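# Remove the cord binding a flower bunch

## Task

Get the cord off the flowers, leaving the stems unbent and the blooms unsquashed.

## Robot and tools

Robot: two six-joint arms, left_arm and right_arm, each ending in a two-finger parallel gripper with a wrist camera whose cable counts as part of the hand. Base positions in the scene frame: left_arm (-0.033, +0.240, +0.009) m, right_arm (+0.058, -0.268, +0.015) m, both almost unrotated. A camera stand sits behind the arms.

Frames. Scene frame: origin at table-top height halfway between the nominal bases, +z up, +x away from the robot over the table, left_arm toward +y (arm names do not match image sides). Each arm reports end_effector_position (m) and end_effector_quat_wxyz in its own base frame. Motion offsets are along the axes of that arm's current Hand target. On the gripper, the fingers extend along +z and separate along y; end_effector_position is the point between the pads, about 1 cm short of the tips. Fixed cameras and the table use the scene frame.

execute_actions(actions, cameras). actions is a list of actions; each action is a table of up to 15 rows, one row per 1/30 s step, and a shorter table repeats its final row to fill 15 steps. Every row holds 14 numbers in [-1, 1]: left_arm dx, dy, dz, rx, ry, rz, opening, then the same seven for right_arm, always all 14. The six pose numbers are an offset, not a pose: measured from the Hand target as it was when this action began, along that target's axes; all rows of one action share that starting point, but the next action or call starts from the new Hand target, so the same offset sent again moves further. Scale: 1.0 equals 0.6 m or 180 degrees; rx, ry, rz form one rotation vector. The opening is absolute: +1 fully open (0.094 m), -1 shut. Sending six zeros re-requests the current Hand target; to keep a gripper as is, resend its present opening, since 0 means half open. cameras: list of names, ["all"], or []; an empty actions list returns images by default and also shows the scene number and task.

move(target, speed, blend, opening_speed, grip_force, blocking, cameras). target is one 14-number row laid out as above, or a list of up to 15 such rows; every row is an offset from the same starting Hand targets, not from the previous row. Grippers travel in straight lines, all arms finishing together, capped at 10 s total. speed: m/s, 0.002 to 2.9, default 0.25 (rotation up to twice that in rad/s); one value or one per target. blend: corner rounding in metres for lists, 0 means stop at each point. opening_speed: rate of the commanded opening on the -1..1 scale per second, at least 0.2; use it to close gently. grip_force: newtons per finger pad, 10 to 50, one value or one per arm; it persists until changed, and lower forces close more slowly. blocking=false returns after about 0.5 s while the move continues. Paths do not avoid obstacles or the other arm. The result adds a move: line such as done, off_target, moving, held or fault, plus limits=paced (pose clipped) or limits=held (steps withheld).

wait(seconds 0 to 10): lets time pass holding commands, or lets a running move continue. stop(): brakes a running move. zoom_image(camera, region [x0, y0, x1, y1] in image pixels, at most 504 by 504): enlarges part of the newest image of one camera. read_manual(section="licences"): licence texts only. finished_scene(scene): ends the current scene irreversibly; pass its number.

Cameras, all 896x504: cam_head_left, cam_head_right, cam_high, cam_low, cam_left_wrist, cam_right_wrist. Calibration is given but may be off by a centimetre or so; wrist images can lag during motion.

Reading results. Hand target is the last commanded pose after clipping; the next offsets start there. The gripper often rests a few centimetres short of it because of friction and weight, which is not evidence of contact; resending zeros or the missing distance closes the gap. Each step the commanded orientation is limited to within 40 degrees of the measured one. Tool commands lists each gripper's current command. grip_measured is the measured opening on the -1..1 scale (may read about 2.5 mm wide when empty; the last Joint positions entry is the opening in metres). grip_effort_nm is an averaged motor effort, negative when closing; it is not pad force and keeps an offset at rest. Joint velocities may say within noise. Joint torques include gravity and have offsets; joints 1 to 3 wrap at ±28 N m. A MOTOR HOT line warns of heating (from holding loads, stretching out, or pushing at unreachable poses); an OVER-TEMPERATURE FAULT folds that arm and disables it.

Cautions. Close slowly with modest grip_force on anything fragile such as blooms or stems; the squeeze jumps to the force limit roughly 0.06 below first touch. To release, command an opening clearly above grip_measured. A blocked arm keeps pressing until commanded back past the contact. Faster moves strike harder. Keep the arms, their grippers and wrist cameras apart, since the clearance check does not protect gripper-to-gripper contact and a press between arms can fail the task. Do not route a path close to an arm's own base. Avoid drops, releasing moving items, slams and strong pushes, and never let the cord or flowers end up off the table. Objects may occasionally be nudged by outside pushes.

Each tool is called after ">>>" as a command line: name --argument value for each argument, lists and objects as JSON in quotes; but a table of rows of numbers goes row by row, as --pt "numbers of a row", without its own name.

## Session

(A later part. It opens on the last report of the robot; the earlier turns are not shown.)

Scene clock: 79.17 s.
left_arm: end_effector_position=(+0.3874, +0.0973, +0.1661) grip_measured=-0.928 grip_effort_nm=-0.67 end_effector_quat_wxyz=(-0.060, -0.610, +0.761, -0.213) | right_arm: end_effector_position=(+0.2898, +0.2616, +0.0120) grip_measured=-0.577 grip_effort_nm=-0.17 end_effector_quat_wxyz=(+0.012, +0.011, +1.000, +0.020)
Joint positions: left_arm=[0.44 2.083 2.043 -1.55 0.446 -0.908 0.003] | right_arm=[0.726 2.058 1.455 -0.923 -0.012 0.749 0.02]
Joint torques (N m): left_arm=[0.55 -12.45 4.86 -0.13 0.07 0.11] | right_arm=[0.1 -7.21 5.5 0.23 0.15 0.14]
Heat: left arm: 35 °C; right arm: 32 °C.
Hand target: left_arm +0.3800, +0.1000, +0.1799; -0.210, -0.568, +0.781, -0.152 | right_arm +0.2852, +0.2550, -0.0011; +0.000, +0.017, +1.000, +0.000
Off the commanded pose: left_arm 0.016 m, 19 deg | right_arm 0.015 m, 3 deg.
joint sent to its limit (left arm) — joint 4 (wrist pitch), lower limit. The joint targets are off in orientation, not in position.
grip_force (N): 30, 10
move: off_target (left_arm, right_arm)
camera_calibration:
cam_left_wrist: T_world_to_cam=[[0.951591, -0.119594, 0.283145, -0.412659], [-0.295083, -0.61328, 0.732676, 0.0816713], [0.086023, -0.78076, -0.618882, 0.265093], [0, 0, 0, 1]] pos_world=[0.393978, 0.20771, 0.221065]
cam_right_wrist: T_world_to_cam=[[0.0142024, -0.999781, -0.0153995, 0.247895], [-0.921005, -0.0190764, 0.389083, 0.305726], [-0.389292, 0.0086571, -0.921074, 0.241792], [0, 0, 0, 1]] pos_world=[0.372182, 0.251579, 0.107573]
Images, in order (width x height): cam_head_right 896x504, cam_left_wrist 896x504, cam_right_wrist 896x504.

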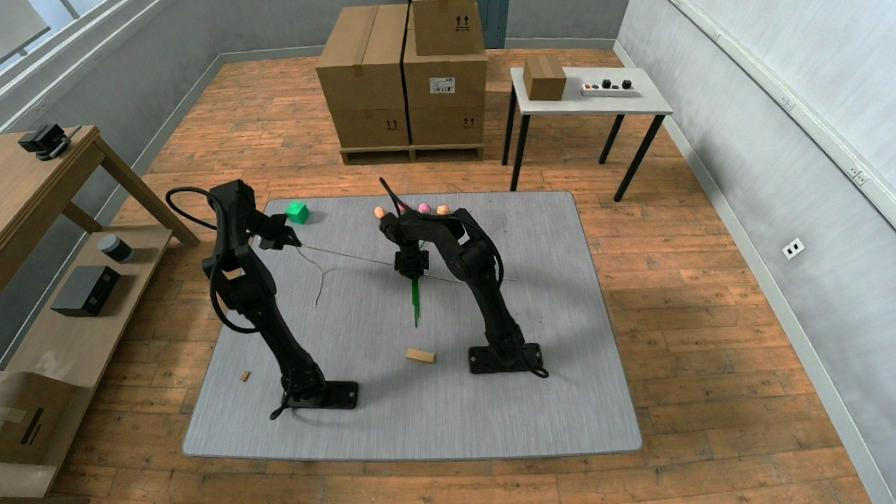

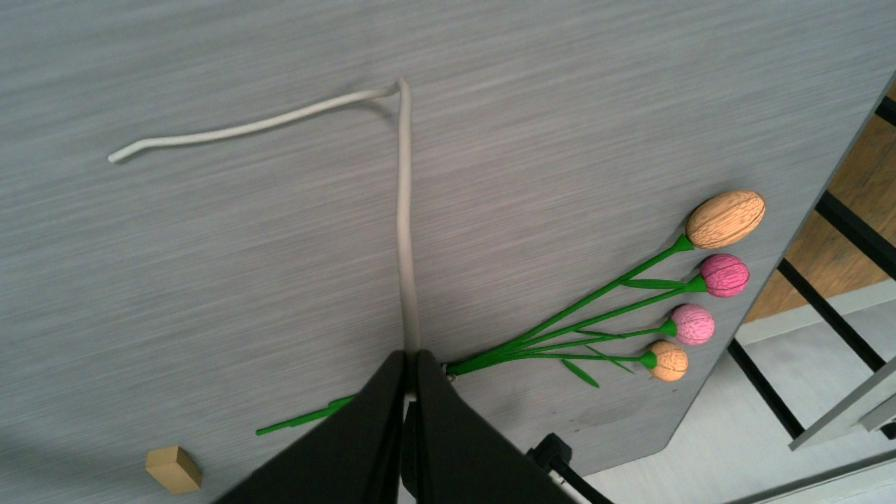

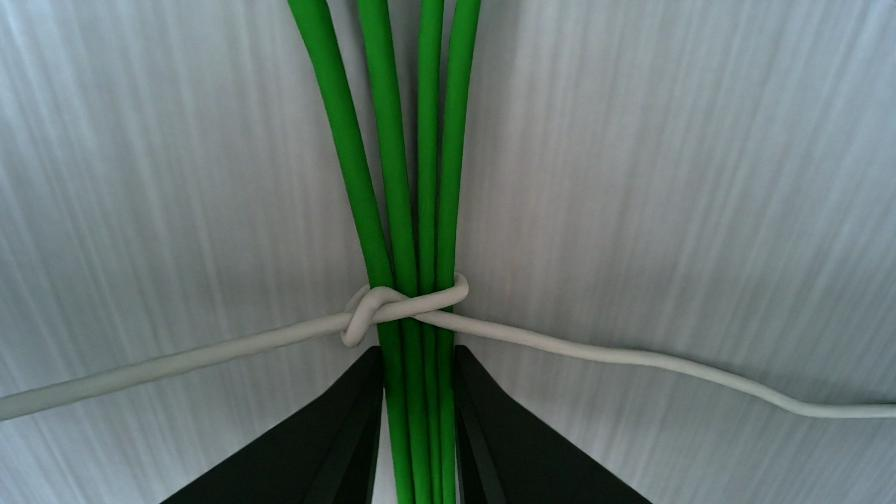

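>>> move --pt "-0.1005 0.0201 -0.0581 0 0 0 -1 0 0 0 0 0 0 -0.58" --pt "-0.2014 0.0930 -0.1164 0 0 0 -1 0 0 0 0 0 0 -0.58" --blend '[0.02, 0]' --speed 0.08 --cameras '["cam_head_right", "cam_right_wrist"]'

Scene clock: 83.87 s.
left_arm: end_effector_position=(+0.3678, +0.2383, +0.1854) grip_measured=-0.928 grip_effort_nm=-0.67 end_effector_quat_wxyz=(+0.060, -0.621, +0.759, -0.186) | right_arm: end_effector_position=(+0.2904, +0.2650, +0.0122) grip_measured=-0.577 grip_effort_nm=-0.17 end_effector_quat_wxyz=(+0.014, +0.010, +1.000, +0.026)
Joint positions: left_arm=[0.725 2.175 2.282 -1.567 0.378 -0.667 0.003] | right_arm=[0.728 2.058 1.455 -0.912 -0.021 0.749 0.02]
Joint torques (N m): left_arm=[0.62 -7.39 7.58 0.28 -0.05 0.11] | right_arm=[-0.02 -7.24 5.55 0.15 0.25 0.15]
Heat: left arm: 36 °C; right arm: 32 °C.
Hand target: left_arm +0.3702, +0.2500, +0.1798; -0.210, -0.567, +0.781, -0.152 | right_arm +0.2851, +0.2551, -0.0011; +0.000, +0.017, +1.000, +0.000
Off the commanded pose: left_arm 0.013 m, 32 deg | right_arm 0.017 m, 3 deg.
joint read past its limit (left arm) — joint 4 (wrist pitch), lower limit.
joint sent to its limit (left arm) — joint 4 (wrist pitch), lower limit. The joint targets are off in orientation, not in position.
grip_force (N): 30, 10
move: off_target (left_arm, right_arm)
camera_calibration:
cam_right_wrist: T_world_to_cam=[[0.0161929, -0.999454, -0.0288103, 0.250672], [-0.921913, -0.0260784, 0.386518, 0.308414], [-0.387058, 0.0203017, -0.921832, 0.23848], [0, 0, 0, 1]] pos_world=[0.372578, 0.253737, 0.107853]
Images, in order (width x height): cam_head_right 896x504, cam_right_wrist 896x504.

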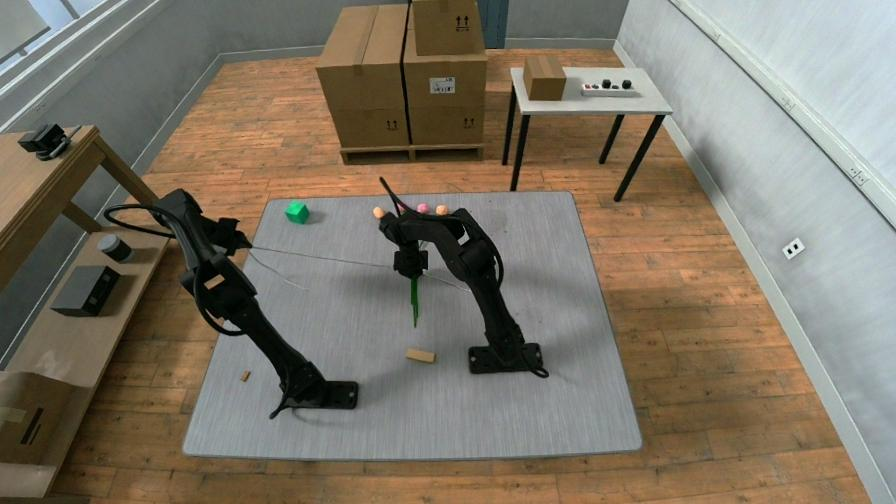

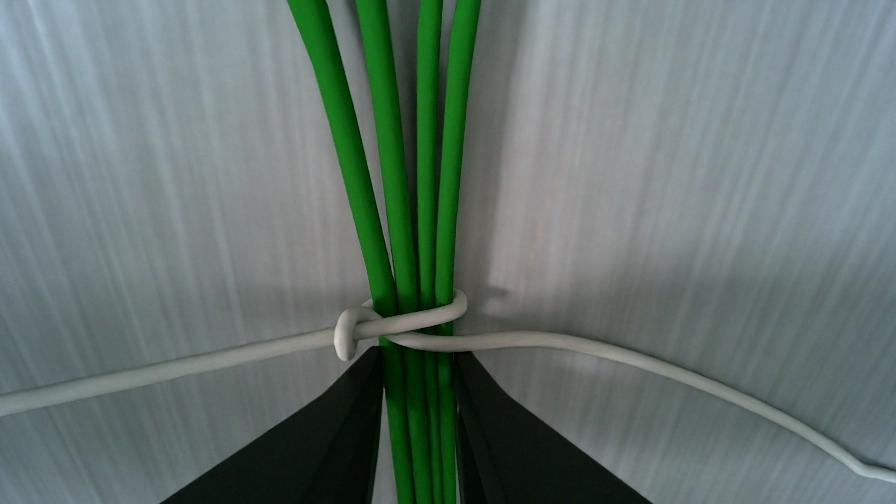

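>>> move --pt "-0.0604 0.0003 0.1571 0 -0.167 0 -1 0 0 0 0 0 0 -0.58" --pt "-0.1084 -0.0022 0.3084 0 -0.167 0 -1 0 0 0 0 0 0 -0.58" --blend '[0.03, 0]' --speed 0.14 --cameras '["cam_head_right", "cam_high", "cam_left_wrist", "cam_right_wrist"]'

Scene clock: 89.37 s.
left_arm: end_effector_position=(+0.3588, +0.2146, +0.0023) grip_measured=-0.928 grip_effort_nm=-0.67 end_effector_quat_wxyz=(+0.004, -0.586, +0.810, -0.007) | right_arm: end_effector_position=(+0.2897, +0.2634, +0.0121) grip_measured=-0.577 grip_effort_nm=-0.17 end_effector_quat_wxyz=(+0.012, +0.011, +1.000, +0.023)
Joint positions: left_arm=[0.542 2.205 1.649 -1.006 0.013 -0.711 0.003] | right_arm=[0.728 2.058 1.455 -0.919 -0.017 0.749 0.02]
Joint torques (N m): left_arm=[-0.51 -7.49 4.64 0.32 -0.14 -0.1] | right_arm=[-0.05 -7.23 5.52 0.2 0.21 0.15]
Heat: left arm: 35 °C; right arm: 32 °C.
Hand target: left_arm +0.3601, +0.2149, -0.0130; +0.000, -0.588, +0.809, +0.000 | right_arm +0.2852, +0.2551, -0.0011; +0.000, +0.017, +1.000, +0.000
Off the commanded pose: left_arm 0.015 m, 1 deg | right_arm 0.016 m, 3 deg.
grip_force (N): 30, 10
move: off_target (left_arm, right_arm)
camera_calibration:
cam_left_wrist: T_world_to_cam=[[0.956737, -0.283996, 0.0632551, -0.291169], [-0.279733, -0.838038, 0.468446, 0.308521], [-0.0800268, -0.465874, -0.881225, 0.25041], [0, 0, 0, 1]] pos_world=[0.384916, 0.292521, 0.0945603]
cam_right_wrist: T_world_to_cam=[[0.0159554, -0.999639, -0.0216081, 0.249161], [-0.921016, -0.0231056, 0.388839, 0.306583], [-0.389198, 0.0136973, -0.921052, 0.240475], [0, 0, 0, 1]] pos_world=[0.371985, 0.252861, 0.107662]
Images, in order (width x height): cam_head_right 896x504, cam_high 896x504, cam_left_wrist 896x504, cam_right_wrist 896x504.

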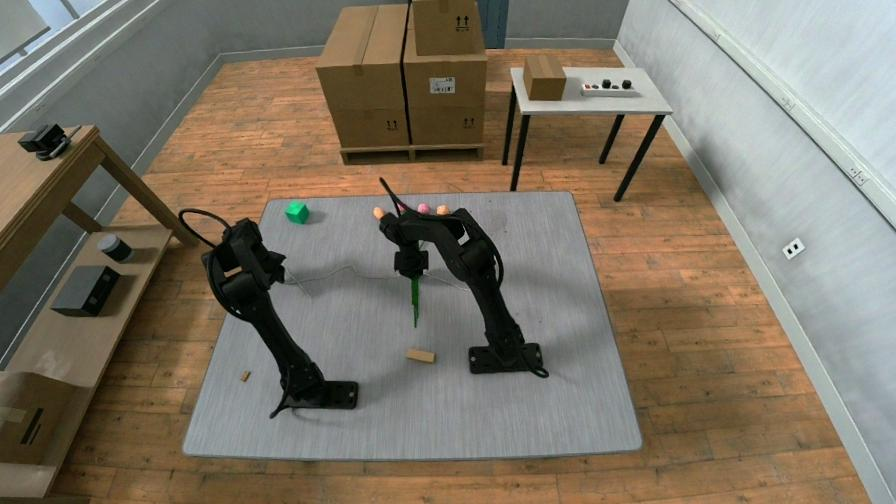

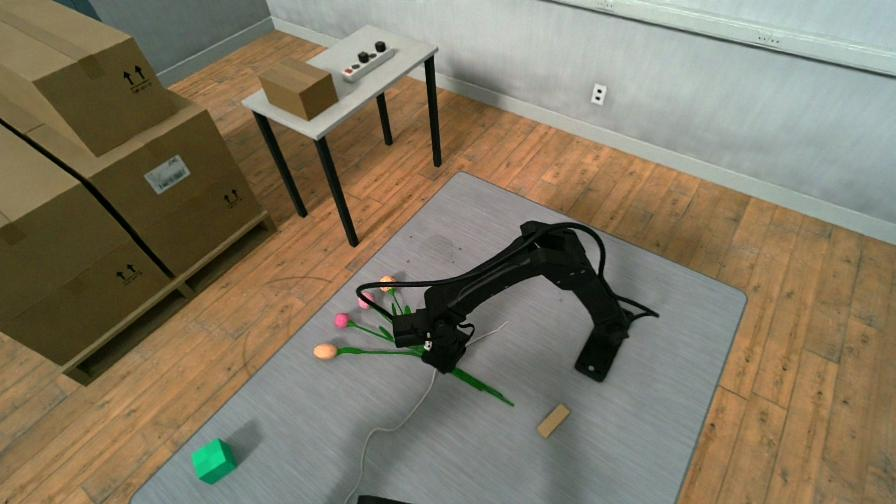

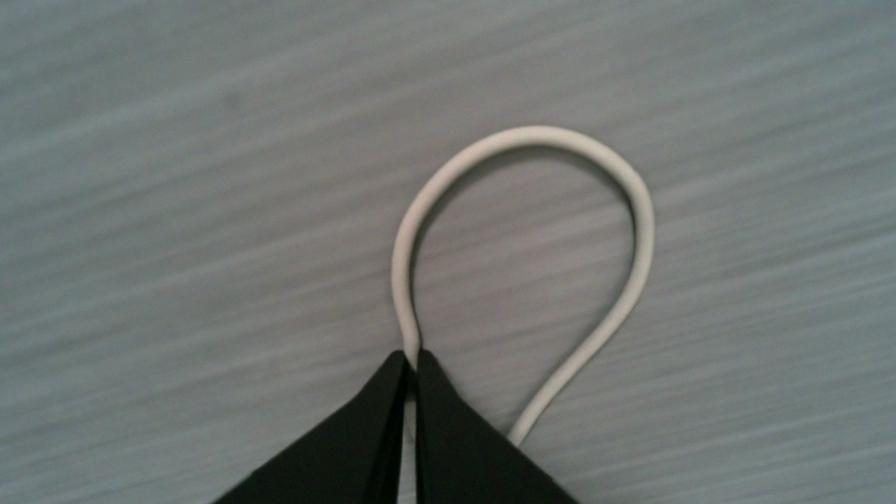

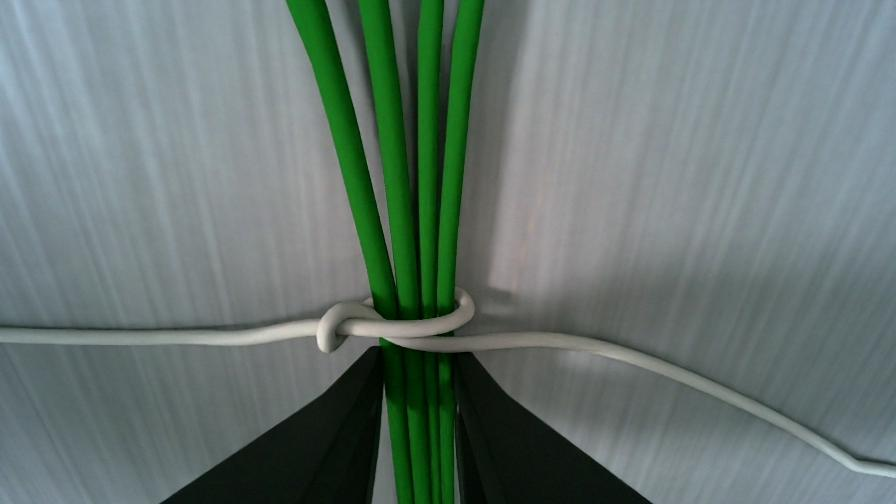

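>>> move --pt "0 0 0 0 0 0 -0.5 0 0 0 0 0 0 -0.58" --pt "0 0 -0.12 0 0 0 -0.5 0 0 0 0 0 0 -0.58" --pt "0.4798 -0.1793 -0.1467 0 0 -0.10 -0.5 0 0 0 0 0 0 -0.58" --blend '[0, 0.03, 0]' --speed 0.25 --opening_speed 1.0 --cameras '["cam_head_right", "cam_left_wrist", "cam_right_wrist"]'

Scene clock: 93.83 s.
left_arm: end_effector_position=(+0.3721, -0.0968, +0.0757) grip_measured=-0.502 grip_effort_nm=0.07 end_effector_quat_wxyz=(+0.003, +0.701, -0.713, +0.012) | right_arm: end_effector_position=(+0.2897, +0.2634, +0.0121) grip_measured=-0.577 grip_effort_nm=-0.17 end_effector_quat_wxyz=(+0.012, +0.011, +1.000, +0.023)
Joint positions: left_arm=[-0.249 2.001 1.632 -1.184 0.017 -1.802 0.023] | right_arm=[0.728 2.058 1.455 -0.919 -0.017 0.749 0.02]
Joint torques (N m): left_arm=[0.47 -7.2 7.32 -0.19 -0.17 -0.11] | right_arm=[-0.02 -7.23 5.52 0.2 0.2 0.15]
Heat: left arm: 35 °C; right arm: 32 °C.
Hand target: left_arm +0.3734, -0.0920, +0.0752; +0.000, +0.707, -0.707, +0.000 | right_arm +0.2852, +0.2551, -0.0011; +0.000, +0.017, +1.000, +0.000
Off the commanded pose: left_arm 0.005 m, 2 deg | right_arm 0.016 m, 3 deg.
grip_force (N): 30, 10
move: off_target (right_arm)
camera_calibration:
cam_left_wrist: T_world_to_cam=[[0.998099, 0.0121335, 0.0604279, -0.383477], [-0.0186931, -0.874657, 0.484382, -0.0850345], [0.0587309, -0.48459, -0.872767, 0.11699], [0, 0, 0, 1]] pos_world=[0.374287, -0.0130307, 0.166467]
cam_right_wrist: T_world_to_cam=[[0.0159554, -0.999639, -0.0216081, 0.249161], [-0.921016, -0.0231056, 0.388839, 0.306583], [-0.389198, 0.0136973, -0.921052, 0.240475], [0, 0, 0, 1]] pos_world=[0.371985, 0.252861, 0.107662]
Images, in order (width x height): cam_head_right 896x504, cam_left_wrist 896x504, cam_right_wrist 896x504.

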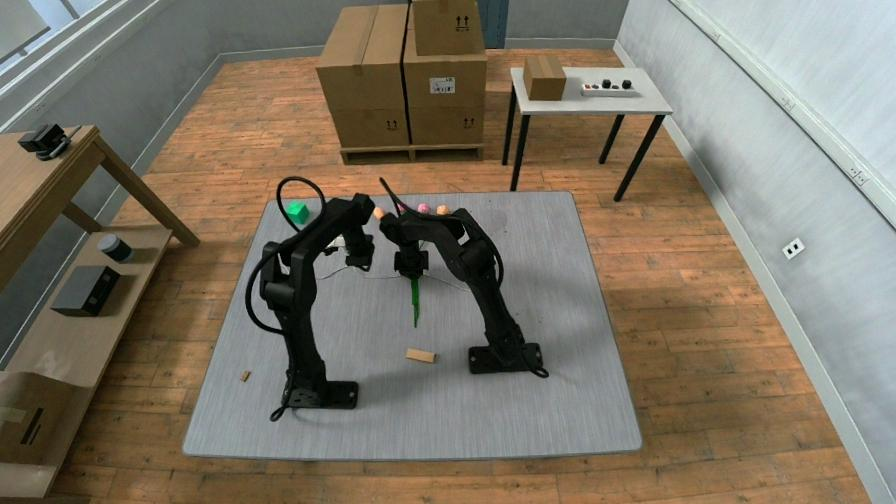

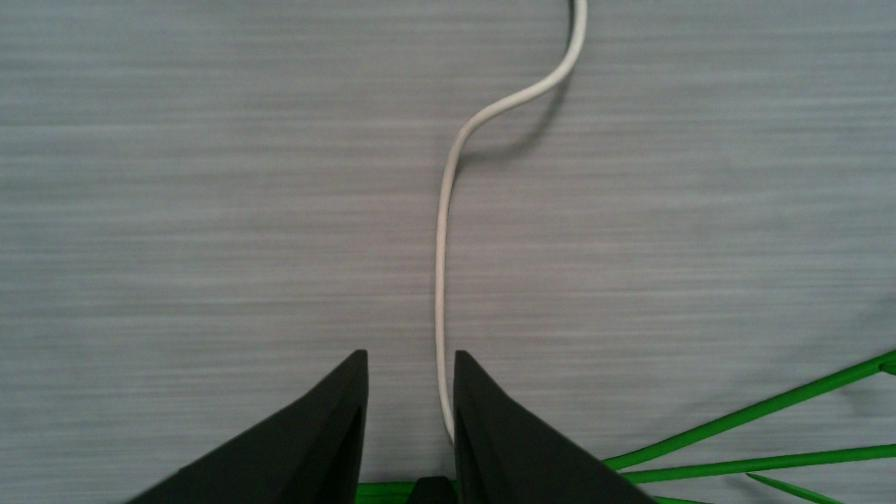

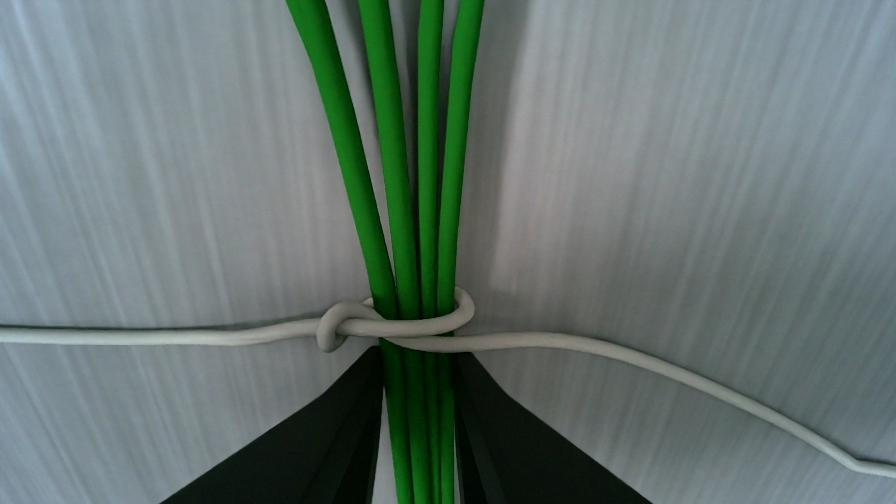

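>>> move --pt "0.0083 -0.0087 0.152 0 0 0 -0.5 0 0 0 0 0 0 -0.58" --pt "0.0083 -0.0087 0.152 0 0 0 -1 0 0 0 0 0 0 -0.58" --opening_speed 0.8 --speed 0.1 --cameras '["cam_left_wrist"]'

Scene clock: 97.43 s.
left_arm: end_effector_position=(+0.3838, -0.0995, +0.0023) grip_measured=-0.926 grip_effort_nm=-0.62 end_effector_quat_wxyz=(-0.003, +0.704, -0.710, +0.020) | right_arm: end_effector_position=(+0.2897, +0.2634, +0.0121) grip_measured=-0.577 grip_effort_nm=-0.17 end_effector_quat_wxyz=(+0.012, +0.011, +1.000, +0.023)
Joint positions: left_arm=[-0.249 2.1 1.478 -0.912 0.015 -1.813 0.003] | right_arm=[0.728 2.058 1.455 -0.919 -0.017 0.749 0.02]
Joint torques (N m): left_arm=[-0.32 -6.17 4.27 0.24 -0.16 -0.11] | right_arm=[-0.05 -7.23 5.53 0.2 0.21 0.15]
Heat: left arm: 35 °C; right arm: 32 °C.
Hand target: left_arm +0.3786, -0.0970, -0.0160; +0.000, +0.707, -0.707, +0.000 | right_arm +0.2852, +0.2551, -0.0011; +0.000, +0.017, +1.000, +0.000
Off the commanded pose: left_arm 0.019 m, 2 deg | right_arm 0.016 m, 3 deg.
grip_force (N): 30, 10
move: off_target (left_arm, right_arm); target 2's new opening was sent with left_arm's hand 0.019 m and 2 deg from that target
camera_calibration:
cam_left_wrist: T_world_to_cam=[[0.996585, 0.023049, 0.0792878, -0.388993], [-0.0185671, -0.873101, 0.487185, -0.051418], [0.0804554, -0.486994, -0.869692, 0.0422774], [0, 0, 0, 1]] pos_world=[0.383309, -0.0153384, 0.0926608]
Images, in order (width x height): cam_left_wrist 896x504.

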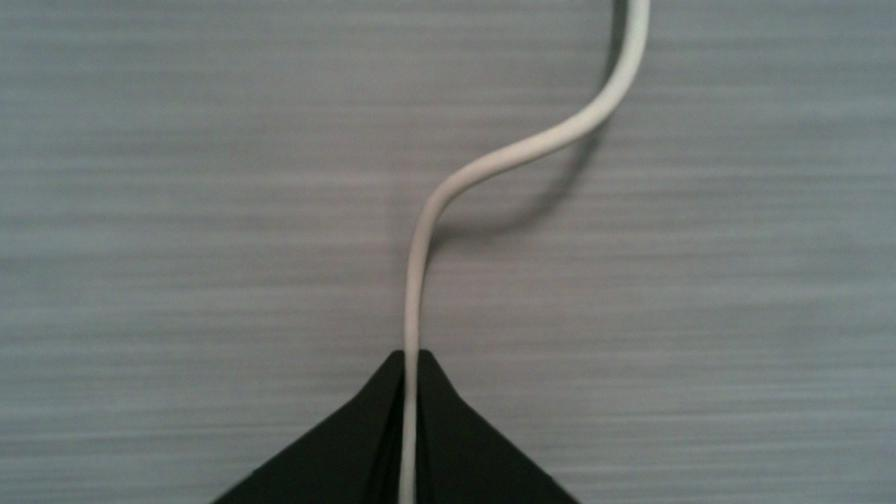

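>>> move --pt "0 0 -0.0935 0 0 0 -1 0 0 0 0 0 0 -0.58" --pt "-0.0617 -0.0357 -0.26 0 0.167 0 -1 0 0 0 0 0 0 -0.58" --pt "-0.195 -0.069 -0.2933 0 0.167 0 -1 0 0 0 0 0 0 -0.58" --blend '[0.02, 0.02, 0]' --speed 0.09 --cameras '["cam_head_right", "cam_right_wrist"]'

Scene clock: 103.10 s.
left_arm: end_effector_position=(+0.4175, +0.0167, +0.1670) grip_measured=-0.928 grip_effort_nm=-0.67 end_effector_quat_wxyz=(+0.134, +0.692, -0.675, +0.219) | right_arm: end_effector_position=(+0.2900, +0.2644, +0.0121) grip_measured=-0.577 grip_effort_nm=-0.17 end_effector_quat_wxyz=(+0.013, +0.010, +1.000, +0.025)
Joint positions: left_arm=[0.254 2.139 2.11 -1.543 0.52 -1.342 0.003] | right_arm=[0.728 2.058 1.455 -0.915 -0.02 0.749 0.02]
Joint torques (N m): left_arm=[0.47 -6.82 7.38 -0.16 0.29 0.08] | right_arm=[-0.03 -7.23 5.53 0.17 0.24 0.15]
Heat: left arm: 35 °C; right arm: 32 °C.
Hand target: left_arm +0.4201, +0.0200, +0.1600; +0.183, +0.683, -0.683, +0.183 | right_arm +0.2852, +0.2551, -0.0011; +0.000, +0.017, +1.000, +0.000
Off the commanded pose: left_arm 0.008 m, 7 deg | right_arm 0.017 m, 3 deg.
joint sent to its limit (left arm) — joint 4 (wrist pitch), lower limit. The joint targets are off in orientation, not in position.
grip_force (N): 30, 10
move: off_target (left_arm, right_arm)
camera_calibration:
cam_right_wrist: T_world_to_cam=[[0.0161653, -0.99952, -0.0264181, 0.250149], [-0.921352, -0.025154, 0.387913, 0.307618], [-0.388392, 0.0180696, -0.921317, 0.239196], [0, 0, 0, 1]] pos_world=[0.372282, 0.253445, 0.107655]
Images, in order (width x height): cam_head_right 896x504, cam_right_wrist 896x504.

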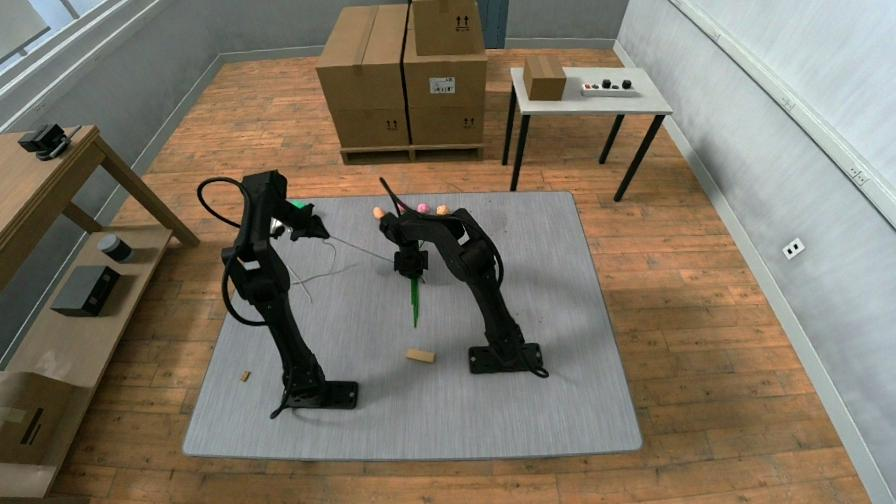

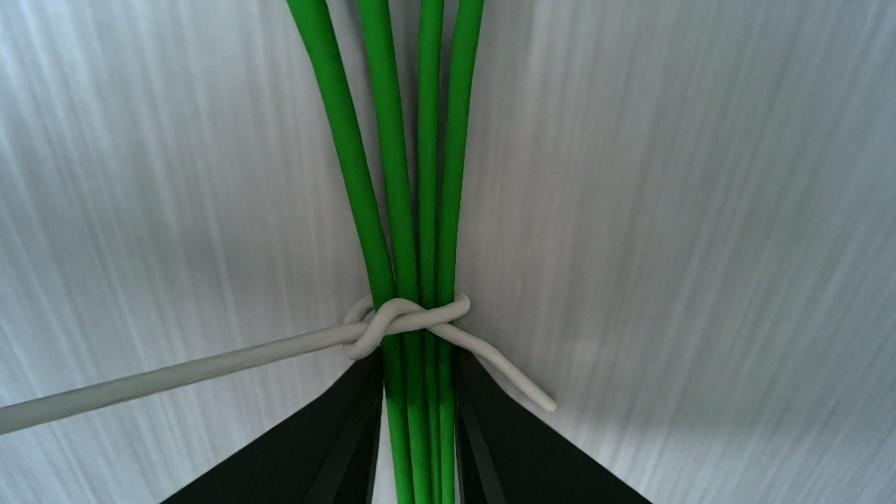

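>>> move --pt "-0.1071 0 -0.0811 0 0 0 -1 0 0 0 0 0 0 -0.58" --pt "-0.2370 0.05 -0.1561 0 0 0 -1 0 0 0 0 0 0 -0.58" --blend '[0.03, 0]' --speed 0.08 --cameras '["cam_head_right", "cam_right_wrist"]'

Scene clock: 106.97 s.
left_arm: end_effector_position=(+0.3871, +0.1870, +0.1763) grip_measured=-0.928 grip_effort_nm=-0.67 end_effector_quat_wxyz=(+0.020, +0.718, -0.654, +0.237) | right_arm: end_effector_position=(+0.2895, +0.2629, +0.0120) grip_measured=-0.578 grip_effort_nm=-0.13 end_effector_quat_wxyz=(+0.012, +0.011, +1.000, +0.022)
Joint positions: left_arm=[0.642 2.161 2.195 -1.551 0.477 -1.035 0.003] | right_arm=[0.728 2.058 1.455 -0.921 -0.016 0.749 0.02]
Joint torques (N m): left_arm=[-0.03 -7.25 7.25 0.01 0.21 0.1] | right_arm=[-0.02 -7.21 5.52 0.21 0.19 0.15]
Heat: left arm: 35 °C; right arm: 32 °C.
Hand target: left_arm +0.3901, +0.1900, +0.1698; +0.183, +0.683, -0.683, +0.184 | right_arm +0.2852, +0.2551, -0.0011; +0.000, +0.017, +1.000, +0.000
Off the commanded pose: left_arm 0.008 m, 20 deg | right_arm 0.016 m, 3 deg.
joint sent to its limit (left arm) — joint 4 (wrist pitch), lower limit. The joint targets are off in orientation, not in position.
grip_force (N): 30, 10
move: off_target (left_arm, right_arm)
camera_calibration:
cam_right_wrist: T_world_to_cam=[[0.0159234, -0.999683, -0.0195171, 0.248665], [-0.920752, -0.0222707, 0.389512, 0.306143], [-0.389823, 0.0117681, -0.920815, 0.241045], [0, 0, 0, 1]] pos_world=[0.371887, 0.252568, 0.107565]
Images, in order (width x height): cam_head_right 896x504, cam_right_wrist 896x504.

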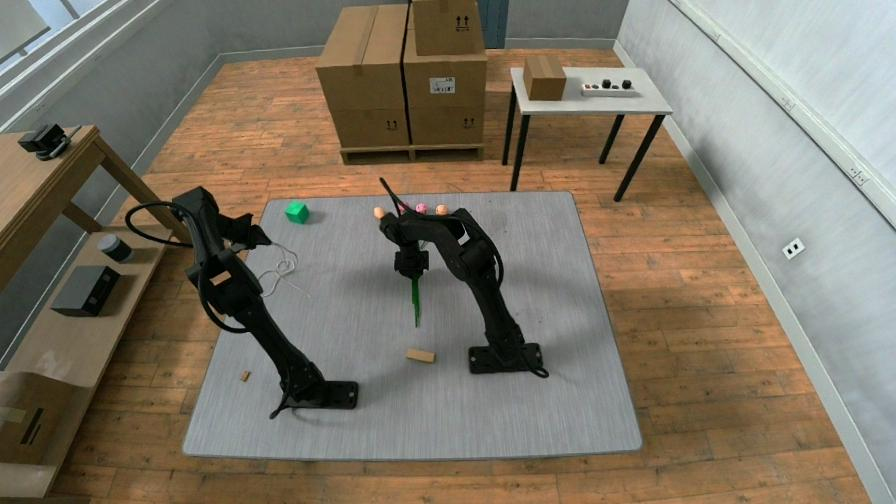

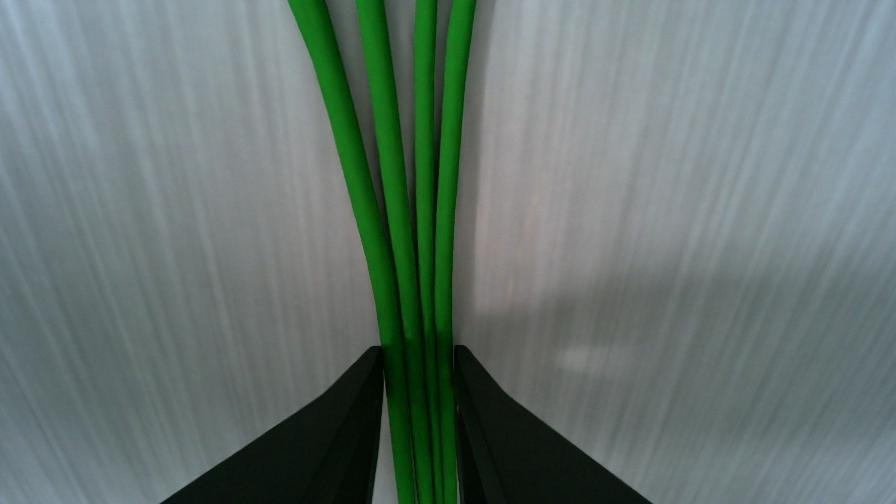

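>>> zoom_image --camera "cam_head_right" --region '[220, 200, 360, 320]'

Scaled by 3.600 from the camera's 896x504 image, which has a finer 1280x720 frame.

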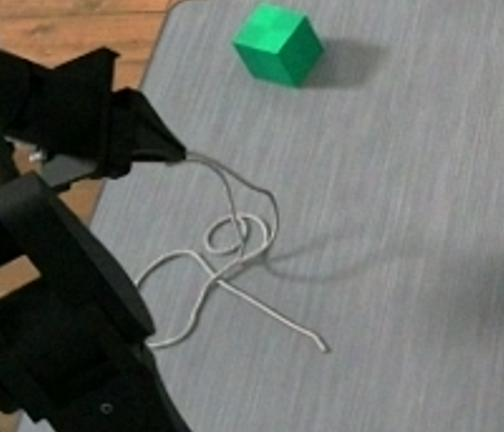

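>>> move --pt "-0.0460 0.0252 0.1463 0 -0.167 0 -1 0 0 0 0 0 0 -0.2" --pt "-0.0938 0.0502 0.2957 0 -0.167 0 -1 0 0 -0.2 0 0 0 -0.2" --blend '[0.03, 0]' --speed 0.12 --opening_speed 0.4 --cameras '["cam_head_right", "cam_high", "cam_left_wrist", "cam_right_wrist"]'

Scene clock: 112.83 s.
left_arm: end_effector_position=(+0.3569, +0.1507, +0.0011) grip_measured=-0.928 grip_effort_nm=-0.67 end_effector_quat_wxyz=(+0.009, +0.707, -0.707, +0.002) | right_arm: end_effector_position=(+0.2804, +0.2547, +0.1005) grip_measured=-0.202 grip_effort_nm=0.06 end_effector_quat_wxyz=(-0.023, +0.011, +1.000, -0.011)
Joint positions: left_arm=[0.402 2.116 1.499 -0.97 0.01 -1.168 0.003] | right_arm=[0.728 2.038 1.783 -1.365 -0.015 0.749 0.037]
Joint torques (N m): left_arm=[-0.76 -7.97 3.03 0.6 -0.1 -0.1] | right_arm=[-0.03 -12.22 8.02 0.03 0.17 0.15]
Heat: left arm: 36 °C; right arm: 32 °C.
Hand target: left_arm +0.3599, +0.1498, -0.0121; +0.000, +0.707, -0.707, +0.000 | right_arm +0.2852, +0.2551, +0.1189; +0.000, +0.017, +1.000, +0.000
Off the commanded pose: left_arm 0.013 m, 1 deg | right_arm 0.019 m, 3 deg.
grip_force (N): 30, 10
move: off_target (left_arm, right_arm); blend cut to 0 m at target 1
camera_calibration:
cam_left_wrist: T_world_to_cam=[[0.998908, 0.0286998, 0.0368757, -0.369595], [0.0074966, -0.877364, 0.479766, 0.158442], [0.0461226, -0.478966, -0.876621, 0.176315], [0, 0, 0, 1]] pos_world=[0.359871, 0.234067, 0.0921754]
cam_right_wrist: T_world_to_cam=[[0.0163613, -0.998928, 0.0432964, 0.235729], [-0.890914, 0.00509177, 0.454144, 0.24131], [-0.453877, -0.0460037, -0.889876, 0.348541], [0, 0, 0, 1]] pos_world=[0.369325, 0.250282, 0.190362]
Images, in order (width x height): cam_head_right 896x504, cam_high 896x504, cam_left_wrist 896x504, cam_right_wrist 896x504.

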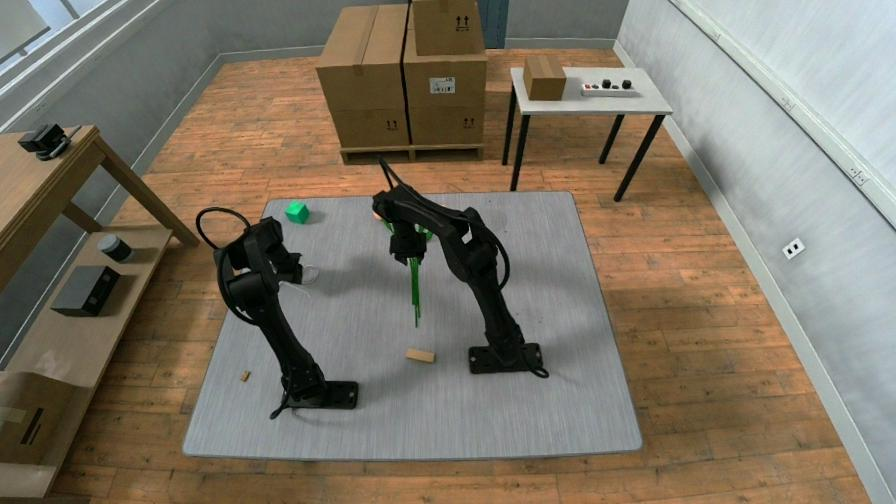

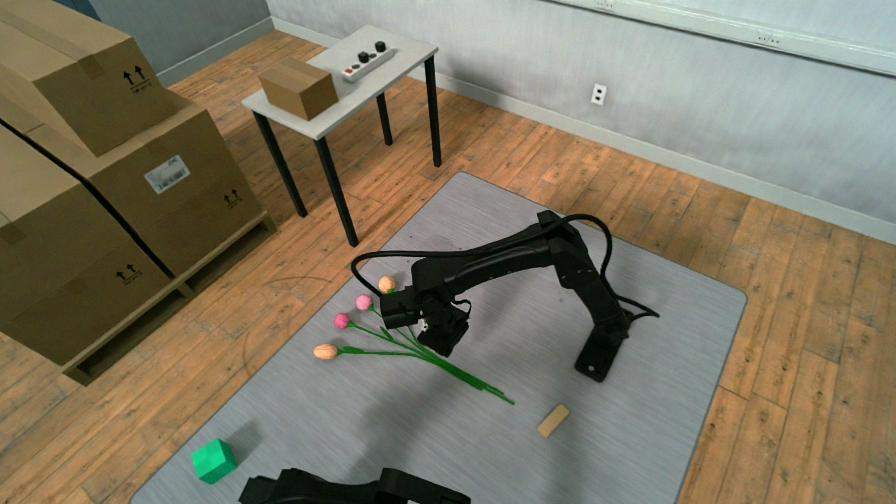

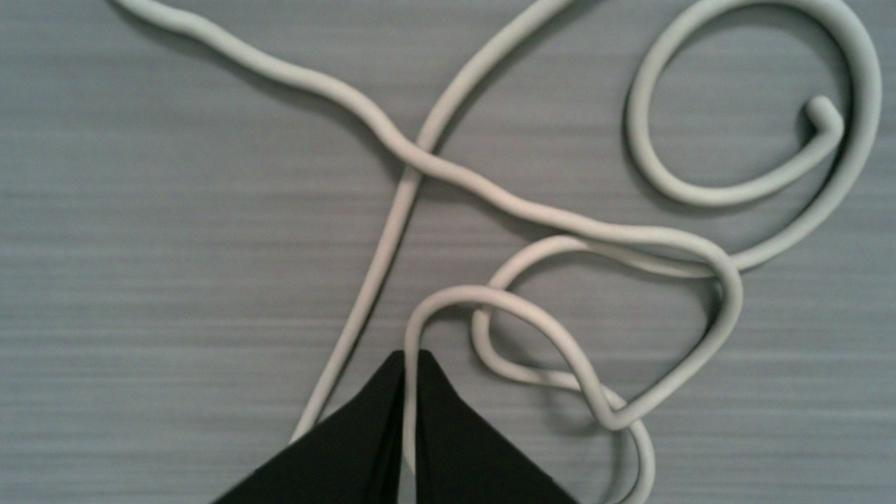

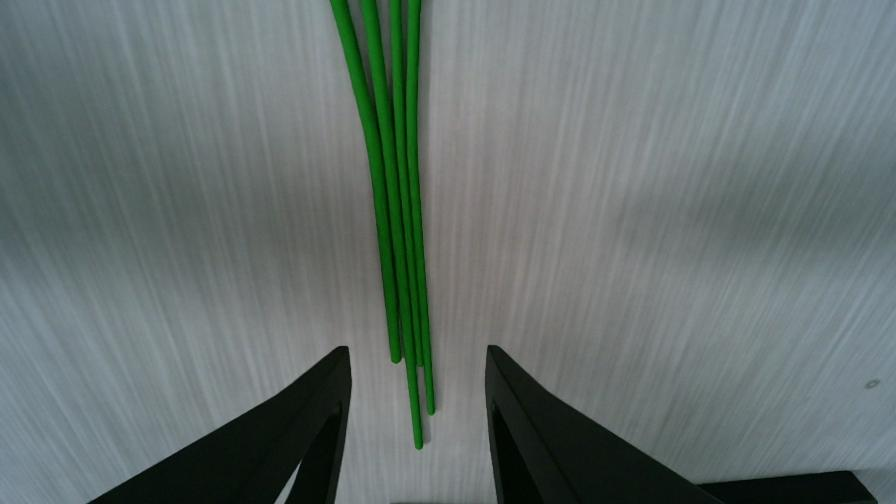

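>>> move --pt "0 0 0 0 0 0 -0.5 0 0 0 0 0 0 -0.2" --pt "0 0 -0.24 0 0 0 -0.5 -0.0113 -0.3331 -0.05 0 0 0 -0.2" --speed 0.15 --opening_speed 0.8 --cameras '["cam_head_right", "cam_high", "cam_left_wrist"]'

Scene clock: 116.30 s.
left_arm: end_effector_position=(+0.3588, +0.1510, +0.1145) grip_measured=-0.502 grip_effort_nm=0.07 end_effector_quat_wxyz=(+0.018, +0.706, -0.708, -0.003) | right_arm: end_effector_position=(+0.2908, +0.0569, +0.1426) grip_measured=-0.202 grip_effort_nm=0.06 end_effector_quat_wxyz=(-0.008, +0.024, +1.000, +0.001)
Joint positions: left_arm=[0.399 2.071 1.889 -1.424 0.007 -1.169 0.023] | right_arm=[0.187 1.677 1.485 -1.393 -0.005 0.234 0.037]
Joint torques (N m): left_arm=[-0.53 -11.45 7.12 -0.25 -0.07 -0.1] | right_arm=[0.06 -9.13 5.49 0.12 0.07 -0.11]
Heat: left arm: 36 °C; right arm: 33 °C.
Hand target: left_arm +0.3599, +0.1498, +0.1319; +0.000, +0.707, -0.707, +0.000 | right_arm +0.2853, +0.0551, +0.1490; +0.000, +0.017, +1.000, +0.000
Off the commanded pose: left_arm 0.017 m, 2 deg | right_arm 0.009 m, 1 deg.
grip_force (N): 30, 10
move: off_target (left_arm)
camera_calibration:
cam_left_wrist: T_world_to_cam=[[0.999501, 0.0264056, 0.0173247, -0.373325], [0.0147303, -0.875025, 0.483853, 0.100786], [0.027936, -0.483357, -0.874978, 0.282846], [0, 0, 0, 1]] pos_world=[0.363752, 0.234764, 0.205186]
Images, in order (width x height): cam_head_right 896x504, cam_high 896x504, cam_left_wrist 896x504.

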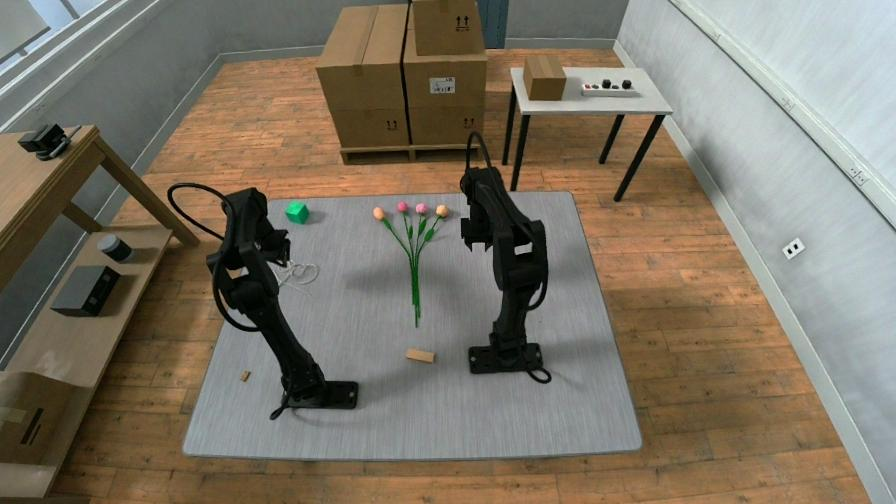

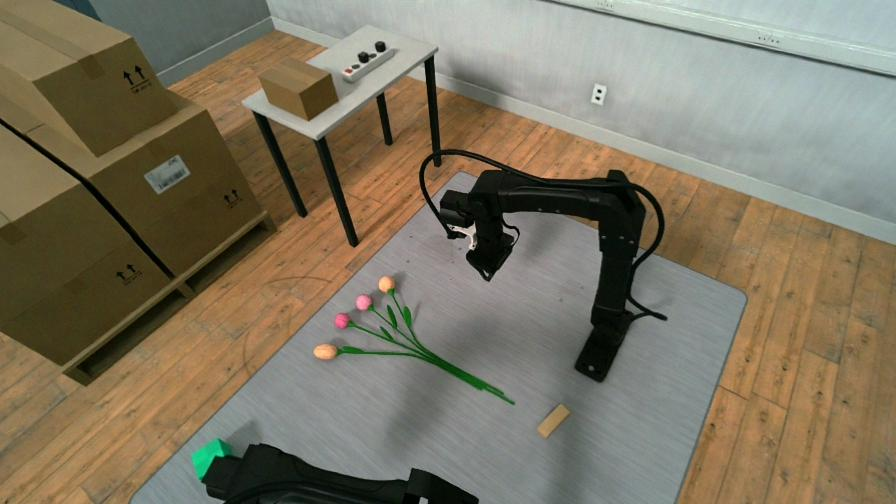

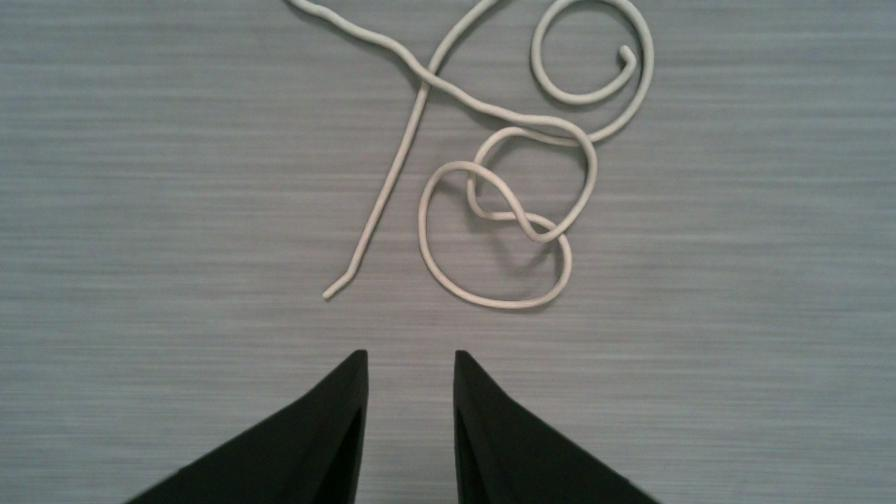

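>>> move --target '[0.2833, 0.1833, -0.05, 0, 0, 0, -0.5, 0, 0, 0, 0, 0, 0, -0.2]' --speed 0.25 --cameras '["cam_head_right", "cam_head_left", "cam_high", "cam_low"]'

Scene clock: 118.63 s.
left_arm: end_effector_position=(+0.2590, -0.0225, +0.1615) grip_measured=-0.502 grip_effort_nm=0.07 end_effector_quat_wxyz=(+0.001, +0.704, -0.710, +0.011) | right_arm: end_effector_position=(+0.2908, +0.0569, +0.1426) grip_measured=-0.202 grip_effort_nm=0.06 end_effector_quat_wxyz=(-0.008, +0.023, +1.000, +0.001)
Joint positions: left_arm=[-0.08 1.516 1.394 -1.432 0.016 -1.642 0.023] | right_arm=[0.187 1.677 1.485 -1.393 -0.005 0.233 0.037]
Joint torques (N m): left_arm=[-0.32 -5.81 4.56 -0.16 -0.16 -0.11] | right_arm=[0.06 -9.13 5.5 0.13 0.07 -0.11]
Heat: left arm: 36 °C; right arm: 33 °C.
Hand target: left_arm +0.2500, -0.0202, +0.1621; +0.000, +0.707, -0.707, +0.000 | right_arm +0.2853, +0.0551, +0.1490; +0.000, +0.017, +1.000, +0.000
Off the commanded pose: left_arm 0.009 m, 1 deg | right_arm 0.009 m, 1 deg.
grip_force (N): 30, 10
move: done
Images, in order (width x height): cam_head_left 896x504, cam_head_right 896x504, cam_high 896x504, cam_low 896x504.

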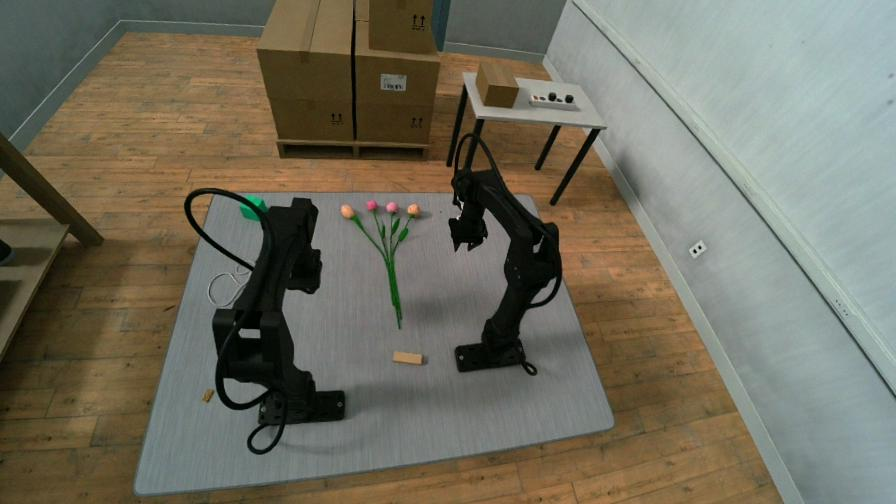

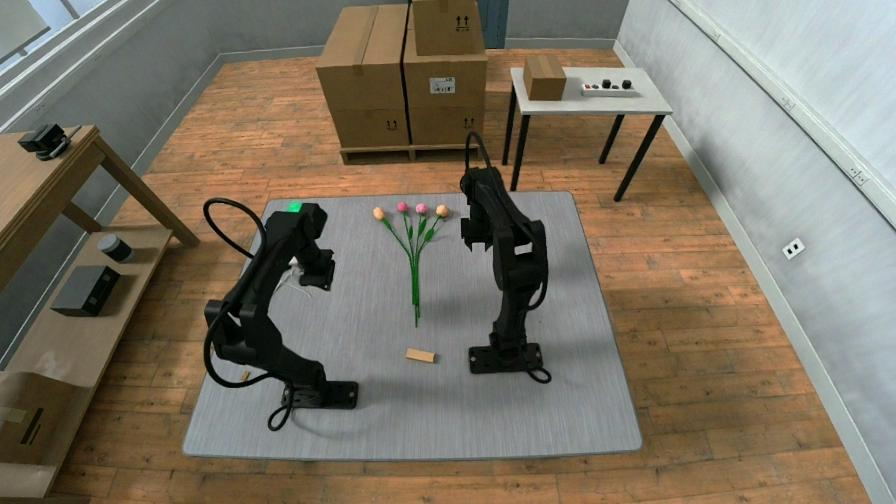

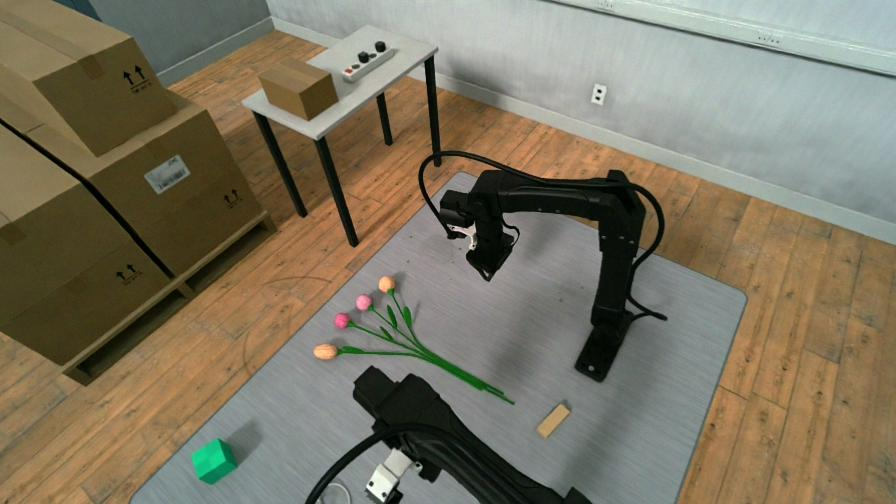

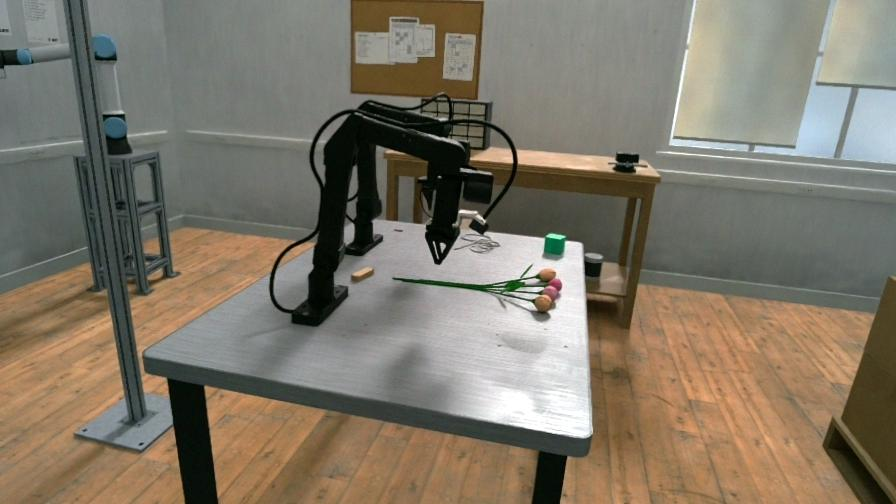

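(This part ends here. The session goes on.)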